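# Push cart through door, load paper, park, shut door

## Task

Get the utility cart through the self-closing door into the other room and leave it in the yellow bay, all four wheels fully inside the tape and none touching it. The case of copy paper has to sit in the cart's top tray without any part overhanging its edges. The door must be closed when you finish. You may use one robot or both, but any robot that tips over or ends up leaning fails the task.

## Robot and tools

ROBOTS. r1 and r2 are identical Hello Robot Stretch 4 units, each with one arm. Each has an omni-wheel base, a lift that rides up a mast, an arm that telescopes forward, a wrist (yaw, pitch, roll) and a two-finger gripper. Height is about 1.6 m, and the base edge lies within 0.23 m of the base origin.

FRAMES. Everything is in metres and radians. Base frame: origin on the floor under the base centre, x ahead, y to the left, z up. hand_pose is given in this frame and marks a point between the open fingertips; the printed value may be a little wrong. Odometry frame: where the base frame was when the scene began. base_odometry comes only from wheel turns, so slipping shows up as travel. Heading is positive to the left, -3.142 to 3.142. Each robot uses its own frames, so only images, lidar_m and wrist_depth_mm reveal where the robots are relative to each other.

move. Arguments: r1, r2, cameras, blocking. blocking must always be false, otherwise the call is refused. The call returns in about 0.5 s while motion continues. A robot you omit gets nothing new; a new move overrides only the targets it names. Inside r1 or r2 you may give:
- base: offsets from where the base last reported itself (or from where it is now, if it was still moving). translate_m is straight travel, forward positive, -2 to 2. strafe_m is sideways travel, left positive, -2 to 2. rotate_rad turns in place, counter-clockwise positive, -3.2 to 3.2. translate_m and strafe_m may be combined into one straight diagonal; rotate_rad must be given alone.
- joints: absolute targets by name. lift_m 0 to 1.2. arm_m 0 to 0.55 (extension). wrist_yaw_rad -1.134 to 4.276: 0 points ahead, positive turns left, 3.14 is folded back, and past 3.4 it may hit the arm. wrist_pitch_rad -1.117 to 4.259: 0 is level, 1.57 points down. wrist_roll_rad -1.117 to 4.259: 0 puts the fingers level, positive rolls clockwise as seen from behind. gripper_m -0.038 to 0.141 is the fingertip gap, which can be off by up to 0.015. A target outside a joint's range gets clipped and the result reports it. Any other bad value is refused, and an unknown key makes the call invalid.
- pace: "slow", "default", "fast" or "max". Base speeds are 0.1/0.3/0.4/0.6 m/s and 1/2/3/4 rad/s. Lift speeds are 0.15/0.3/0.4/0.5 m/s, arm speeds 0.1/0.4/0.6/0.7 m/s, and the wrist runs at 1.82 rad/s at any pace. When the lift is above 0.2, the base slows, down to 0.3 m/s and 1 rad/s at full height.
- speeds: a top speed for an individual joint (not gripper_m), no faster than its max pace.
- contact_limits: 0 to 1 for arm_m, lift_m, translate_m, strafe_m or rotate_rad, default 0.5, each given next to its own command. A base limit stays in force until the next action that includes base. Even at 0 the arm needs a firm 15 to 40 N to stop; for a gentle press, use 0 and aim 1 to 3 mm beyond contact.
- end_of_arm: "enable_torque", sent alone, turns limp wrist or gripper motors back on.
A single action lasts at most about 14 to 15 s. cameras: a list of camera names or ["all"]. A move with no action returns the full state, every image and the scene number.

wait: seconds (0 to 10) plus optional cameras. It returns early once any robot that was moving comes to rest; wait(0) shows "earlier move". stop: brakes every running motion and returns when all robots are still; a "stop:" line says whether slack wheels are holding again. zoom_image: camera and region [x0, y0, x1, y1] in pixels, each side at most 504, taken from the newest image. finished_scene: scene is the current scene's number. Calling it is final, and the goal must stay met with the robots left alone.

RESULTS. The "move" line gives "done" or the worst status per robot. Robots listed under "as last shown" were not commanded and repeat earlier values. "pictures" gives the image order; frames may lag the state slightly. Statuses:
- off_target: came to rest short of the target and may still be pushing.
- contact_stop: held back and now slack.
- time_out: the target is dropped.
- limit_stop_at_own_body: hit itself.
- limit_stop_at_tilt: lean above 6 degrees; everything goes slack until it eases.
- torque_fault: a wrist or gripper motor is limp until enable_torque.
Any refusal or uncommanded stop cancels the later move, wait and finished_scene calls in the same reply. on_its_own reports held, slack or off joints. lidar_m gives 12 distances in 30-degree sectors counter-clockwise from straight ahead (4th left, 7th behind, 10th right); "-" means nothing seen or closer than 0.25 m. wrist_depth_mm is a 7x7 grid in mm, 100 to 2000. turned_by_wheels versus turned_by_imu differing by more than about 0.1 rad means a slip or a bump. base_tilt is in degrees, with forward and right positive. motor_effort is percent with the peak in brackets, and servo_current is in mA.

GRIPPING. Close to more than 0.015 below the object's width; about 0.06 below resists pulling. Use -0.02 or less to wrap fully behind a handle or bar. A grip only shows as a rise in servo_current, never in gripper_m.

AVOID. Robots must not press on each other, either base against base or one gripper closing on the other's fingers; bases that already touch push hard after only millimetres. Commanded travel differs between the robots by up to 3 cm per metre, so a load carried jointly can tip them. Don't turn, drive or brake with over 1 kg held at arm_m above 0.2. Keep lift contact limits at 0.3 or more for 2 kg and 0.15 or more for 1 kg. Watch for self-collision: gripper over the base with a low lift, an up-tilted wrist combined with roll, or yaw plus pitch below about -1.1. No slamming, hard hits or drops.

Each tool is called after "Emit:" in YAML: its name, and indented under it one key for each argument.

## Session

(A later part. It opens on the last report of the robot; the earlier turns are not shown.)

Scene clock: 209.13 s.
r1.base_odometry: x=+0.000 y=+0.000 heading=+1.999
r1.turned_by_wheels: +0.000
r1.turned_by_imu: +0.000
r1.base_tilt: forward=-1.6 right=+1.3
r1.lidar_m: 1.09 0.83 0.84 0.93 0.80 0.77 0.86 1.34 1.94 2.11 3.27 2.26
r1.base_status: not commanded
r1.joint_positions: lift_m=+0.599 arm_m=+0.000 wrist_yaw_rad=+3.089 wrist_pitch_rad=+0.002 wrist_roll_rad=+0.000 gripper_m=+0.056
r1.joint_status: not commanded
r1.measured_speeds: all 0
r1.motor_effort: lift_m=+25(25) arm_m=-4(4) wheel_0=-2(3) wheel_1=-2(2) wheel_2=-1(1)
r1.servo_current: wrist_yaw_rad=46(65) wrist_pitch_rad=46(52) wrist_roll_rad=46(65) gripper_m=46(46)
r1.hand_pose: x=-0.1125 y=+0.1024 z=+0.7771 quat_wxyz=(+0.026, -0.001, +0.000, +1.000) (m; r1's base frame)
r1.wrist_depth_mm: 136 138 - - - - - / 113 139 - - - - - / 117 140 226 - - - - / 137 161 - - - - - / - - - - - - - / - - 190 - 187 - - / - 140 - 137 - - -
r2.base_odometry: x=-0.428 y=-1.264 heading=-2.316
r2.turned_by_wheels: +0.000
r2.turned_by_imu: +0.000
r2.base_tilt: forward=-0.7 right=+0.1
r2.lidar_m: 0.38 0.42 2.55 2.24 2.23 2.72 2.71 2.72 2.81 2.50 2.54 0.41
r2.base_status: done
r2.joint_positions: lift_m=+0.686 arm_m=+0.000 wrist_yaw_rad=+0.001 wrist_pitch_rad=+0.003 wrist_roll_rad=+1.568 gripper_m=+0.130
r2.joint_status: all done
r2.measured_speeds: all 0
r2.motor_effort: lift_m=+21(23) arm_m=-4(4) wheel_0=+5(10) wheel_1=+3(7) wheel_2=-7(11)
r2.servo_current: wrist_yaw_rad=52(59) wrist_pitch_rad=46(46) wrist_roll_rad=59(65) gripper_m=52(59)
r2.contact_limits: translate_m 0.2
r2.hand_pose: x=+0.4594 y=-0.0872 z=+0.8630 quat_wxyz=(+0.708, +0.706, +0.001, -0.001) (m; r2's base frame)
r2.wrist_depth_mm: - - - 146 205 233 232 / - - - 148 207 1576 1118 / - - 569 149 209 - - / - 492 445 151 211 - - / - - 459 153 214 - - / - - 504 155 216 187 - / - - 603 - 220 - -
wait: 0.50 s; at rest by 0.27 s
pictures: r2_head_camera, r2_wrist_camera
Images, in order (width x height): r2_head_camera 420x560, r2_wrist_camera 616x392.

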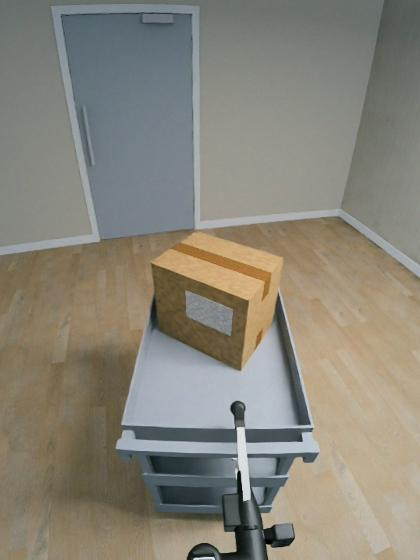

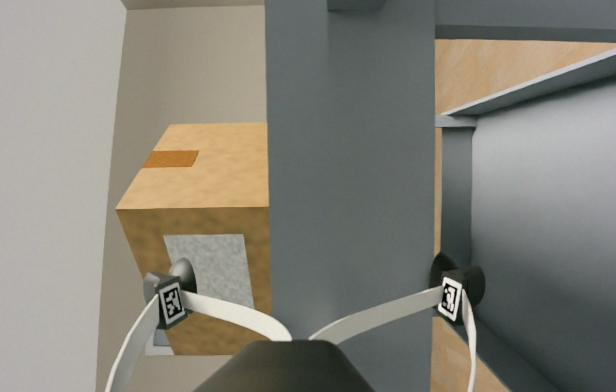

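Emit:
move:
  r2: {"base":{"translate_m":-0.03},"pace":"slow"}
  blocking: false

Emit:
wait:
  seconds: 1.5

Emit:
move:
  r2: {"joints":{"gripper_m":-0.015,"lift_m":0.69}}
  blocking: false

Emit:
wait:
  seconds: 2

Emit:
wait:
  seconds: 0.5
  cameras: ["r2_wrist_camera","r2_head_camera"]

Scene clock: 216.27 s.
move: r2 moving
r1: as last shown
r1.lidar_m: 1.06 0.85 0.82 0.93 0.79 0.75 0.87 1.36 1.93 2.14 3.28 2.22
r1.motor_effort: lift_m=+25(25) arm_m=-4(4) wheel_0=-3(3) wheel_1=-2(2) wheel_2=-1(1)
r1.servo_current: wrist_yaw_rad=59(65) wrist_pitch_rad=46(52) wrist_roll_rad=59(59) gripper_m=39(46)
r1.wrist_depth_mm: 136 139 - - - - - / 113 139 - - - - - / 117 139 227 - - - - / 137 161 - - - - - / - - - - - - - / - - 190 - 187 - - / - 140 - 137 - - -
r2.base_odometry: x=-0.420 y=-1.255 heading=-2.317
r2.turned_by_wheels: +0.000
r2.turned_by_imu: +0.000
r2.base_tilt: forward=-0.7 right=+0.1
r2.lidar_m: 0.40 0.41 2.55 2.25 2.25 2.71 2.67 2.71 2.83 2.49 2.52 0.41
r2.base_status: translate_m moving
r2.joint_positions: lift_m=+0.686 arm_m=+0.000 wrist_yaw_rad=+0.001 wrist_pitch_rad=+0.003 wrist_roll_rad=+1.568 gripper_m=+0.130
r2.joint_status: not commanded
r2.measured_speeds: translate_m=-0.048 strafe_m=+0.000 rotate_rad=+0.001 lift_m=+0.000 arm_m=+0.000 wrist_yaw_rad=+0.000 wrist_pitch_rad=+0.000 wrist_roll_rad=+0.000
r2.motor_effort: lift_m=+21(21) arm_m=-4(4) wheel_0=-8(8) wheel_1=-6(7) wheel_2=+8(8)
r2.servo_current: wrist_yaw_rad=33(52) wrist_pitch_rad=39(46) wrist_roll_rad=52(52) gripper_m=46(52)
r2.hand_pose: x=+0.4594 y=-0.0872 z=+0.8630 quat_wxyz=(+0.708, +0.706, +0.001, -0.001) (m; r2's base frame)
r2.wrist_depth_mm: - - - 155 213 220 234 / - - - 158 216 1576 1098 / - - 574 160 219 - - / - 500 459 162 221 - - / - - 473 163 224 - - / - - 521 165 226 183 - / - - - - 229 1863 -
pictures: none

Scene clock: 217.17 s.
earlier move: r2 done
r1.base_odometry: x=+0.000 y=+0.000 heading=+1.999
r1.turned_by_wheels: +0.000
r1.turned_by_imu: +0.000
r1.base_tilt: forward=-1.6 right=+1.2
r1.lidar_m: 1.08 0.85 0.84 0.92 0.79 0.77 0.86 1.35 1.95 2.13 3.28 2.25
r1.base_status: not commanded
r1.joint_positions: lift_m=+0.599 arm_m=+0.000 wrist_yaw_rad=+3.089 wrist_pitch_rad=+0.002 wrist_roll_rad=+0.000 gripper_m=+0.056
r1.joint_status: not commanded
r1.measured_speeds: all 0
r1.motor_effort: lift_m=+25(25) arm_m=-4(4) wheel_0=-3(4) wheel_1=-1(2) wheel_2=-1(1)
r1.servo_current: wrist_yaw_rad=52(65) wrist_pitch_rad=39(52) wrist_roll_rad=39(65) gripper_m=39(46)
r1.hand_pose: x=-0.1125 y=+0.1024 z=+0.7771 quat_wxyz=(+0.026, -0.001, +0.000, +1.000) (m; r1's base frame)
r1.wrist_depth_mm: 136 139 - - - - - / 113 139 - - - - - / 117 140 227 - - - - / 137 161 - - - - - / - - - - - - - / - - 190 - 188 - - / - 141 - 137 - - -
r2.base_odometry: x=-0.408 y=-1.242 heading=-2.317
r2.turned_by_wheels: +0.000
r2.turned_by_imu: +0.000
r2.base_tilt: forward=-0.7 right=+0.1
r2.lidar_m: 0.40 0.44 2.53 2.24 2.24 2.69 2.67 2.71 2.81 2.51 2.52 0.44
r2.base_status: done
r2.joint_positions: lift_m=+0.686 arm_m=+0.000 wrist_yaw_rad=+0.001 wrist_pitch_rad=+0.003 wrist_roll_rad=+1.568 gripper_m=+0.130
r2.joint_status: not commanded
r2.measured_speeds: all 0
r2.motor_effort: lift_m=+21(21) arm_m=-4(4) wheel_0=-3(9) wheel_1=-5(7) wheel_2=+5(9)
r2.servo_current: wrist_yaw_rad=39(59) wrist_pitch_rad=39(46) wrist_roll_rad=39(59) gripper_m=52(59)
r2.hand_pose: x=+0.4594 y=-0.0872 z=+0.8630 quat_wxyz=(+0.708, +0.706, +0.001, -0.001) (m; r2's base frame)
r2.wrist_depth_mm: - - - 174 232 238 237 / - - - 176 234 1756 1098 / - - 603 178 238 - - / - - 473 180 239 842 - / - - 496 182 242 842 - / - - 544 184 212 - - / - - - - - 1863 -
wait: 0.90 of 1.5 s (r2 has come to rest)
pictures: none

Scene clock: 217.67 s.
move: r2 moving
r1: as last shown
r1.lidar_m: 1.08 0.87 0.84 0.93 0.78 0.76 0.86 1.34 1.93 2.13 3.27 2.26
r1.motor_effort: lift_m=+25(25) arm_m=-4(4) wheel_0=-3(3) wheel_1=-1(2) wheel_2=-1(1)
r1.servo_current: wrist_yaw_rad=59(59) wrist_pitch_rad=46(52) wrist_roll_rad=59(59) gripper_m=46(46)
r1.wrist_depth_mm: 136 139 - - - - - / 113 139 - - - - - / 117 140 228 - - - - / 137 161 - - - - - / - - - - - - - / - - 190 - 187 - - / - 141 - 137 - - -
r2.base_odometry: x=-0.408 y=-1.242 heading=-2.317
r2.turned_by_wheels: +0.000
r2.turned_by_imu: +0.000
r2.base_tilt: forward=-0.7 right=+0.1
r2.lidar_m: 0.38 0.43 2.52 2.23 2.23 2.73 2.68 2.70 2.84 2.51 2.51 0.44
r2.base_status: not commanded
r2.joint_positions: lift_m=+0.690 arm_m=+0.000 wrist_yaw_rad=+0.001 wrist_pitch_rad=+0.003 wrist_roll_rad=+1.568 gripper_m=+0.117
r2.joint_status: gripper_m moving; the others done
r2.measured_speeds: all 0
r2.motor_effort: lift_m=+21(25) arm_m=-4(4) wheel_0=-4(4) wheel_1=-5(5) wheel_2=+5(5)
r2.servo_current: wrist_yaw_rad=39(59) wrist_pitch_rad=39(46) wrist_roll_rad=46(52) gripper_m=98(111)
r2.hand_pose: x=+0.4594 y=-0.0872 z=+0.8670 quat_wxyz=(+0.708, +0.706, +0.001, -0.001) (m; r2's base frame)
r2.wrist_depth_mm: - - - 174 231 237 238 / - - - - 235 1576 1098 / - - 603 178 236 - - / - - 473 180 239 - - / - - 504 182 242 - - / - - 199 184 196 - - / - - - - 248 1808 -
pictures: none

Scene clock: 219.43 s.
earlier move: r2 done
r1.base_odometry: x=+0.000 y=+0.000 heading=+1.999
r1.turned_by_wheels: +0.000
r1.turned_by_imu: +0.000
r1.base_tilt: forward=-1.6 right=+1.3
r1.lidar_m: 1.08 0.84 0.83 0.93 0.80 0.76 0.86 1.32 1.94 2.13 3.31 2.27
r1.base_status: not commanded
r1.joint_positions: lift_m=+0.599 arm_m=+0.000 wrist_yaw_rad=+3.089 wrist_pitch_rad=+0.002 wrist_roll_rad=+0.000 gripper_m=+0.056
r1.joint_status: not commanded
r1.measured_speeds: all 0
r1.motor_effort: lift_m=+25(25) arm_m=-4(4) wheel_0=-3(4) wheel_1=-1(2) wheel_2=-1(1)
r1.servo_current: wrist_yaw_rad=65(65) wrist_pitch_rad=39(52) wrist_roll_rad=33(72) gripper_m=39(46)
r1.hand_pose: x=-0.1125 y=+0.1024 z=+0.7771 quat_wxyz=(+0.026, -0.001, +0.000, +1.000) (m; r1's base frame)
r1.wrist_depth_mm: 136 138 - - - - - / 113 139 - - - - - / 117 139 227 - - - - / 137 161 - - - - - / - - - - - - - / - - 190 - 187 - - / - 141 - 137 - - -
r2.base_odometry: x=-0.408 y=-1.242 heading=-2.317
r2.turned_by_wheels: +0.000
r2.turned_by_imu: +0.000
r2.base_tilt: forward=-0.7 right=+0.1
r2.lidar_m: 0.39 0.44 2.54 2.25 2.25 2.71 2.67 2.70 2.86 2.53 2.53 0.44
r2.base_status: not commanded
r2.joint_positions: lift_m=+0.690 arm_m=+0.000 wrist_yaw_rad=+0.002 wrist_pitch_rad=+0.003 wrist_roll_rad=+1.568 gripper_m=-0.014
r2.joint_status: all done
r2.measured_speeds: all 0
r2.motor_effort: lift_m=+21(25) arm_m=-4(4) wheel_0=-3(4) wheel_1=-5(6) wheel_2=+4(5)
r2.servo_current: wrist_yaw_rad=59(59) wrist_pitch_rad=46(52) wrist_roll_rad=46(65) gripper_m=91(195)
r2.hand_pose: x=+0.4594 y=-0.0870 z=+0.8670 quat_wxyz=(+0.708, +0.706, +0.002, -0.001) (m; r2's base frame)
r2.wrist_depth_mm: - - - 161 218 225 238 / - - - 163 221 1618 597 / - - 564 166 224 - - / - - 466 452 228 - - / - - 500 172 232 831 - / - - 189 174 181 - - / - - - - 239 - -
wait: 1.77 of 2 s (r2 has come to rest)
pictures: none

Scene clock: 219.93 s.
r1.base_odometry: x=+0.000 y=+0.000 heading=+1.999
r1.turned_by_wheels: +0.000
r1.turned_by_imu: +0.000
r1.base_tilt: forward=-1.6 right=+1.2
r1.lidar_m: 1.09 0.84 0.83 0.93 0.79 0.76 0.85 1.33 1.94 2.14 3.33 2.25
r1.base_status: not commanded
r1.joint_positions: lift_m=+0.599 arm_m=+0.000 wrist_yaw_rad=+3.089 wrist_pitch_rad=+0.002 wrist_roll_rad=+0.000 gripper_m=+0.056
r1.joint_status: not commanded
r1.measured_speeds: all 0
r1.motor_effort: lift_m=+25(25) arm_m=-4(4) wheel_0=-3(4) wheel_1=-1(2) wheel_2=-1(1)
r1.servo_current: wrist_yaw_rad=39(65) wrist_pitch_rad=46(52) wrist_roll_rad=59(72) gripper_m=39(46)
r1.hand_pose: x=-0.1125 y=+0.1024 z=+0.7771 quat_wxyz=(+0.026, -0.001, +0.000, +1.000) (m; r1's base frame)
r1.wrist_depth_mm: 137 138 - - - - - / 113 139 - - - - - / 117 140 227 - - - - / 137 161 - - - - - / - - - - - - - / - - 190 - 187 - - / - 141 - 137 - - -
r2.base_odometry: x=-0.408 y=-1.242 heading=-2.317
r2.turned_by_wheels: +0.000
r2.turned_by_imu: +0.000
r2.base_tilt: forward=-0.7 right=+0.0
r2.lidar_m: 0.41 0.44 2.52 2.22 2.22 2.67 2.67 2.70 2.82 2.51 2.53 0.41
r2.base_status: not commanded
r2.joint_positions: lift_m=+0.690 arm_m=+0.000 wrist_yaw_rad=+0.002 wrist_pitch_rad=+0.003 wrist_roll_rad=+1.568 gripper_m=-0.014
r2.joint_status: all done
r2.measured_speeds: all 0
r2.motor_effort: lift_m=+21(25) arm_m=-4(4) wheel_0=-3(4) wheel_1=-5(6) wheel_2=+3(5)
r2.servo_current: wrist_yaw_rad=39(59) wrist_pitch_rad=39(52) wrist_roll_rad=59(65) gripper_m=85(195)
r2.hand_pose: x=+0.4594 y=-0.0870 z=+0.8670 quat_wxyz=(+0.708, +0.706, +0.002, -0.001) (m; r2's base frame)
r2.wrist_depth_mm: - - - 160 218 224 240 / - - - 163 221 1618 597 / - - 569 166 226 - - / - - 462 449 229 - - / - - 500 171 232 842 - / - - 189 174 181 - - / - - - - 239 - -
wait: 0.50 s; at rest by 0.27 s
pictures: r2_head_camera, r2_wrist_camera
Images, in order (width x height): r2_head_camera 420x560, r2_wrist_camera 616x392.

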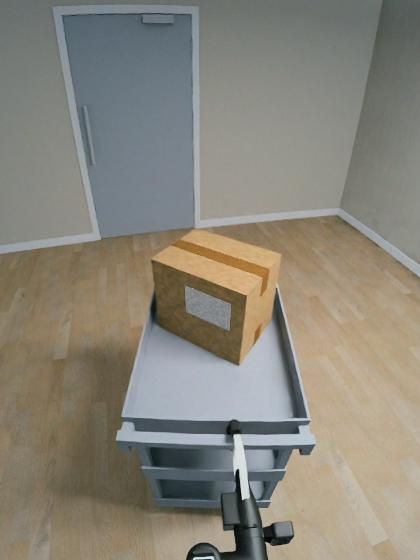

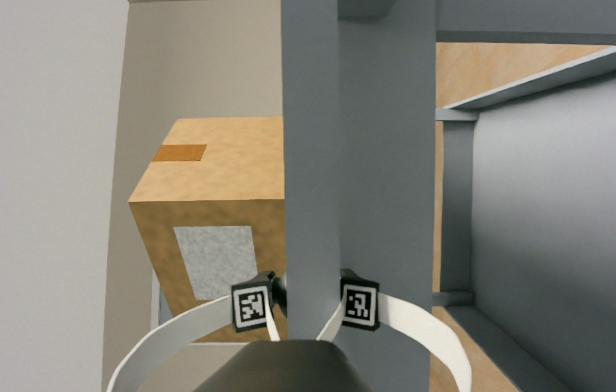

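Emit:
move:
  r2: {"base":{"translate_m":0.3}}
  blocking: false

Emit:
wait:
  seconds: 3

Emit:
wait:
  seconds: 0.5
  cameras: ["r2_wrist_camera","r2_head_camera"]

Scene clock: 239.23 s.
move: r2 moving
r1: as last shown
r1.base_tilt: forward=-1.6 right=+1.3
r1.lidar_m: 1.04 0.84 0.82 0.92 0.80 0.76 0.87 1.35 1.94 2.14 3.26 2.25
r1.motor_effort: lift_m=+25(25) arm_m=-4(4) wheel_0=-3(3) wheel_1=-2(2) wheel_2=-1(1)
r1.servo_current: wrist_yaw_rad=65(65) wrist_pitch_rad=39(46) wrist_roll_rad=46(52) gripper_m=39(46)
r1.wrist_depth_mm: 136 138 - - - - - / 113 139 - - - - - / 117 140 227 - - - - / 138 161 - - - - - / - - - - - - - / - - 190 - 187 - - / - 140 - 137 - - -
r2.base_odometry: x=-0.429 y=-1.264 heading=-2.317
r2.turned_by_wheels: +0.000
r2.turned_by_imu: +0.000
r2.base_tilt: forward=-0.7 right=+0.1
r2.lidar_m: 0.40 0.41 2.53 2.25 2.25 2.68 2.72 2.73 2.85 2.50 2.51 0.44
r2.base_status: translate_m moving
r2.joint_positions: lift_m=+0.690 arm_m=+0.000 wrist_yaw_rad=-0.004 wrist_pitch_rad=+0.003 wrist_roll_rad=+1.568 gripper_m=-0.014
r2.joint_status: not commanded
r2.measured_speeds: translate_m=+0.122 strafe_m=+0.000 rotate_rad=+0.000 lift_m=+0.000 arm_m=+0.000 wrist_yaw_rad=-0.018 wrist_pitch_rad=+0.000 wrist_roll_rad=+0.000
r2.motor_effort: lift_m=+21(21) arm_m=-3(4) wheel_0=+8(12) wheel_1=+7(9) wheel_2=-18(19)
r2.servo_current: wrist_yaw_rad=46(59) wrist_pitch_rad=46(46) wrist_roll_rad=46(59) gripper_m=78(91)
r2.hand_pose: x=+0.4590 y=-0.0885 z=+0.8670 quat_wxyz=(+0.708, +0.706, +0.000, -0.002) (m; r2's base frame)
r2.wrist_depth_mm: - - - 165 224 230 238 / - - - 166 225 1576 1138 / - - 603 167 229 - - / - - 469 169 229 - - / - - 492 171 232 - - / - - 190 172 181 - - / - - 615 - 235 - -
pictures: none

Scene clock: 241.23 s.
earlier move: r2 done
r1.base_odometry: x=+0.000 y=+0.000 heading=+1.999
r1.turned_by_wheels: +0.000
r1.turned_by_imu: +0.000
r1.base_tilt: forward=-1.6 right=+1.3
r1.lidar_m: 1.08 0.83 0.84 0.90 0.78 0.77 0.83 1.38 1.93 2.14 3.27 2.23
r1.base_status: not commanded
r1.joint_positions: lift_m=+0.599 arm_m=+0.000 wrist_yaw_rad=+3.089 wrist_pitch_rad=+0.002 wrist_roll_rad=+0.000 gripper_m=+0.056
r1.joint_status: not commanded
r1.measured_speeds: all 0
r1.motor_effort: lift_m=+25(25) arm_m=-4(4) wheel_0=-3(3) wheel_1=-1(2) wheel_2=-1(1)
r1.servo_current: wrist_yaw_rad=59(65) wrist_pitch_rad=46(52) wrist_roll_rad=39(65) gripper_m=39(46)
r1.hand_pose: x=-0.1125 y=+0.1024 z=+0.7771 quat_wxyz=(+0.026, -0.001, +0.000, +1.000) (m; r1's base frame)
r1.wrist_depth_mm: 136 138 - - - - - / 113 139 - - - - - / 117 140 228 - - - - / 137 161 - - - - - / - - - - - - - / - - 190 - 187 - - / - 141 - 137 - - -
r2.base_odometry: x=-0.611 y=-1.462 heading=-2.316
r2.turned_by_wheels: +0.001
r2.turned_by_imu: +0.002
r2.base_tilt: forward=-0.6 right=+0.1
r2.lidar_m: 0.39 0.41 2.58 2.31 2.29 2.74 2.98 3.00 2.76 2.45 2.45 0.44
r2.base_status: done
r2.joint_positions: lift_m=+0.690 arm_m=+0.000 wrist_yaw_rad=+0.001 wrist_pitch_rad=+0.003 wrist_roll_rad=+1.568 gripper_m=-0.014
r2.joint_status: not commanded
r2.measured_speeds: all 0
r2.motor_effort: lift_m=+21(21) arm_m=+4(4) wheel_0=+5(14) wheel_1=+4(10) wheel_2=-3(20)
r2.servo_current: wrist_yaw_rad=52(65) wrist_pitch_rad=46(52) wrist_roll_rad=46(59) gripper_m=72(91)
r2.hand_pose: x=+0.4594 y=-0.0870 z=+0.8670 quat_wxyz=(+0.708, +0.706, +0.002, -0.001) (m; r2's base frame)
r2.wrist_depth_mm: - - - 174 235 241 241 / - - - 174 234 1618 1160 / - - - 174 233 831 - / - - 504 174 234 842 - / - - 477 174 234 - - / - - 187 173 180 - - / - - 580 - 232 - -
wait: 2.00 of 3 s (r2 has come to rest)
pictures: none

Scene clock: 241.73 s.
r1.base_odometry: x=+0.000 y=+0.000 heading=+1.999
r1.turned_by_wheels: +0.000
r1.turned_by_imu: +0.000
r1.base_tilt: forward=-1.6 right=+1.3
r1.lidar_m: 1.08 0.86 0.84 0.93 0.79 0.76 0.85 1.33 1.93 2.13 3.24 2.24
r1.base_status: not commanded
r1.joint_positions: lift_m=+0.599 arm_m=+0.000 wrist_yaw_rad=+3.089 wrist_pitch_rad=+0.002 wrist_roll_rad=+0.000 gripper_m=+0.056
r1.joint_status: not commanded
r1.measured_speeds: all 0
r1.motor_effort: lift_m=+25(25) arm_m=-4(4) wheel_0=-3(3) wheel_1=-1(2) wheel_2=-1(1)
r1.servo_current: wrist_yaw_rad=46(65) wrist_pitch_rad=39(52) wrist_roll_rad=52(65) gripper_m=46(46)
r1.hand_pose: x=-0.1125 y=+0.1024 z=+0.7771 quat_wxyz=(+0.026, -0.001, +0.000, +1.000) (m; r1's base frame)
r1.wrist_depth_mm: 136 138 - - - - - / 113 139 - - - - - / 117 139 228 - - - - / 137 161 - - - - - / - - - - - - - / - - 190 - 188 - - / - 140 - 137 - - -
r2.base_odometry: x=-0.611 y=-1.462 heading=-2.316
r2.turned_by_wheels: +0.000
r2.turned_by_imu: +0.000
r2.base_tilt: forward=-0.7 right=+0.1
r2.lidar_m: 0.39 0.40 2.59 2.29 2.29 2.74 2.97 2.95 2.77 2.45 2.47 0.44
r2.base_status: done
r2.joint_positions: lift_m=+0.690 arm_m=+0.000 wrist_yaw_rad=+0.001 wrist_pitch_rad=+0.003 wrist_roll_rad=+1.568 gripper_m=-0.014
r2.joint_status: not commanded
r2.measured_speeds: all 0
r2.motor_effort: lift_m=+21(21) arm_m=+4(4) wheel_0=+5(14) wheel_1=+3(10) wheel_2=-2(20)
r2.servo_current: wrist_yaw_rad=39(65) wrist_pitch_rad=46(52) wrist_roll_rad=46(59) gripper_m=72(91)
r2.hand_pose: x=+0.4594 y=-0.0870 z=+0.8670 quat_wxyz=(+0.708, +0.706, +0.002, -0.001) (m; r2's base frame)
r2.wrist_depth_mm: - - - 174 235 242 242 / - - - 173 234 1708 1182 / - - - 174 235 831 - / - - 508 174 234 842 - / - - 477 174 234 - - / - - 186 173 180 - - / - - 580 - 233 - -
wait: 0.50 s; at rest by 0.27 s
pictures: r2_head_camera, r2_wrist_camera
Images, in order (width x height): r2_head_camera 420x560, r2_wrist_camera 616x392.

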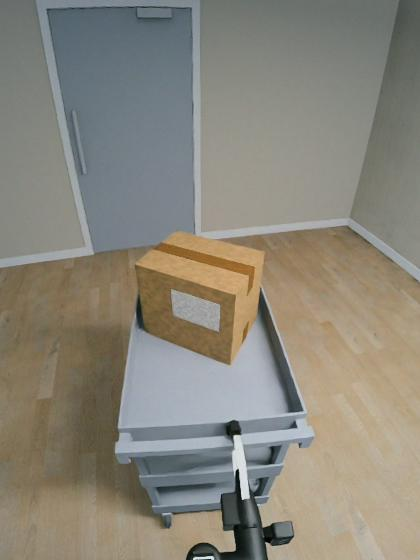

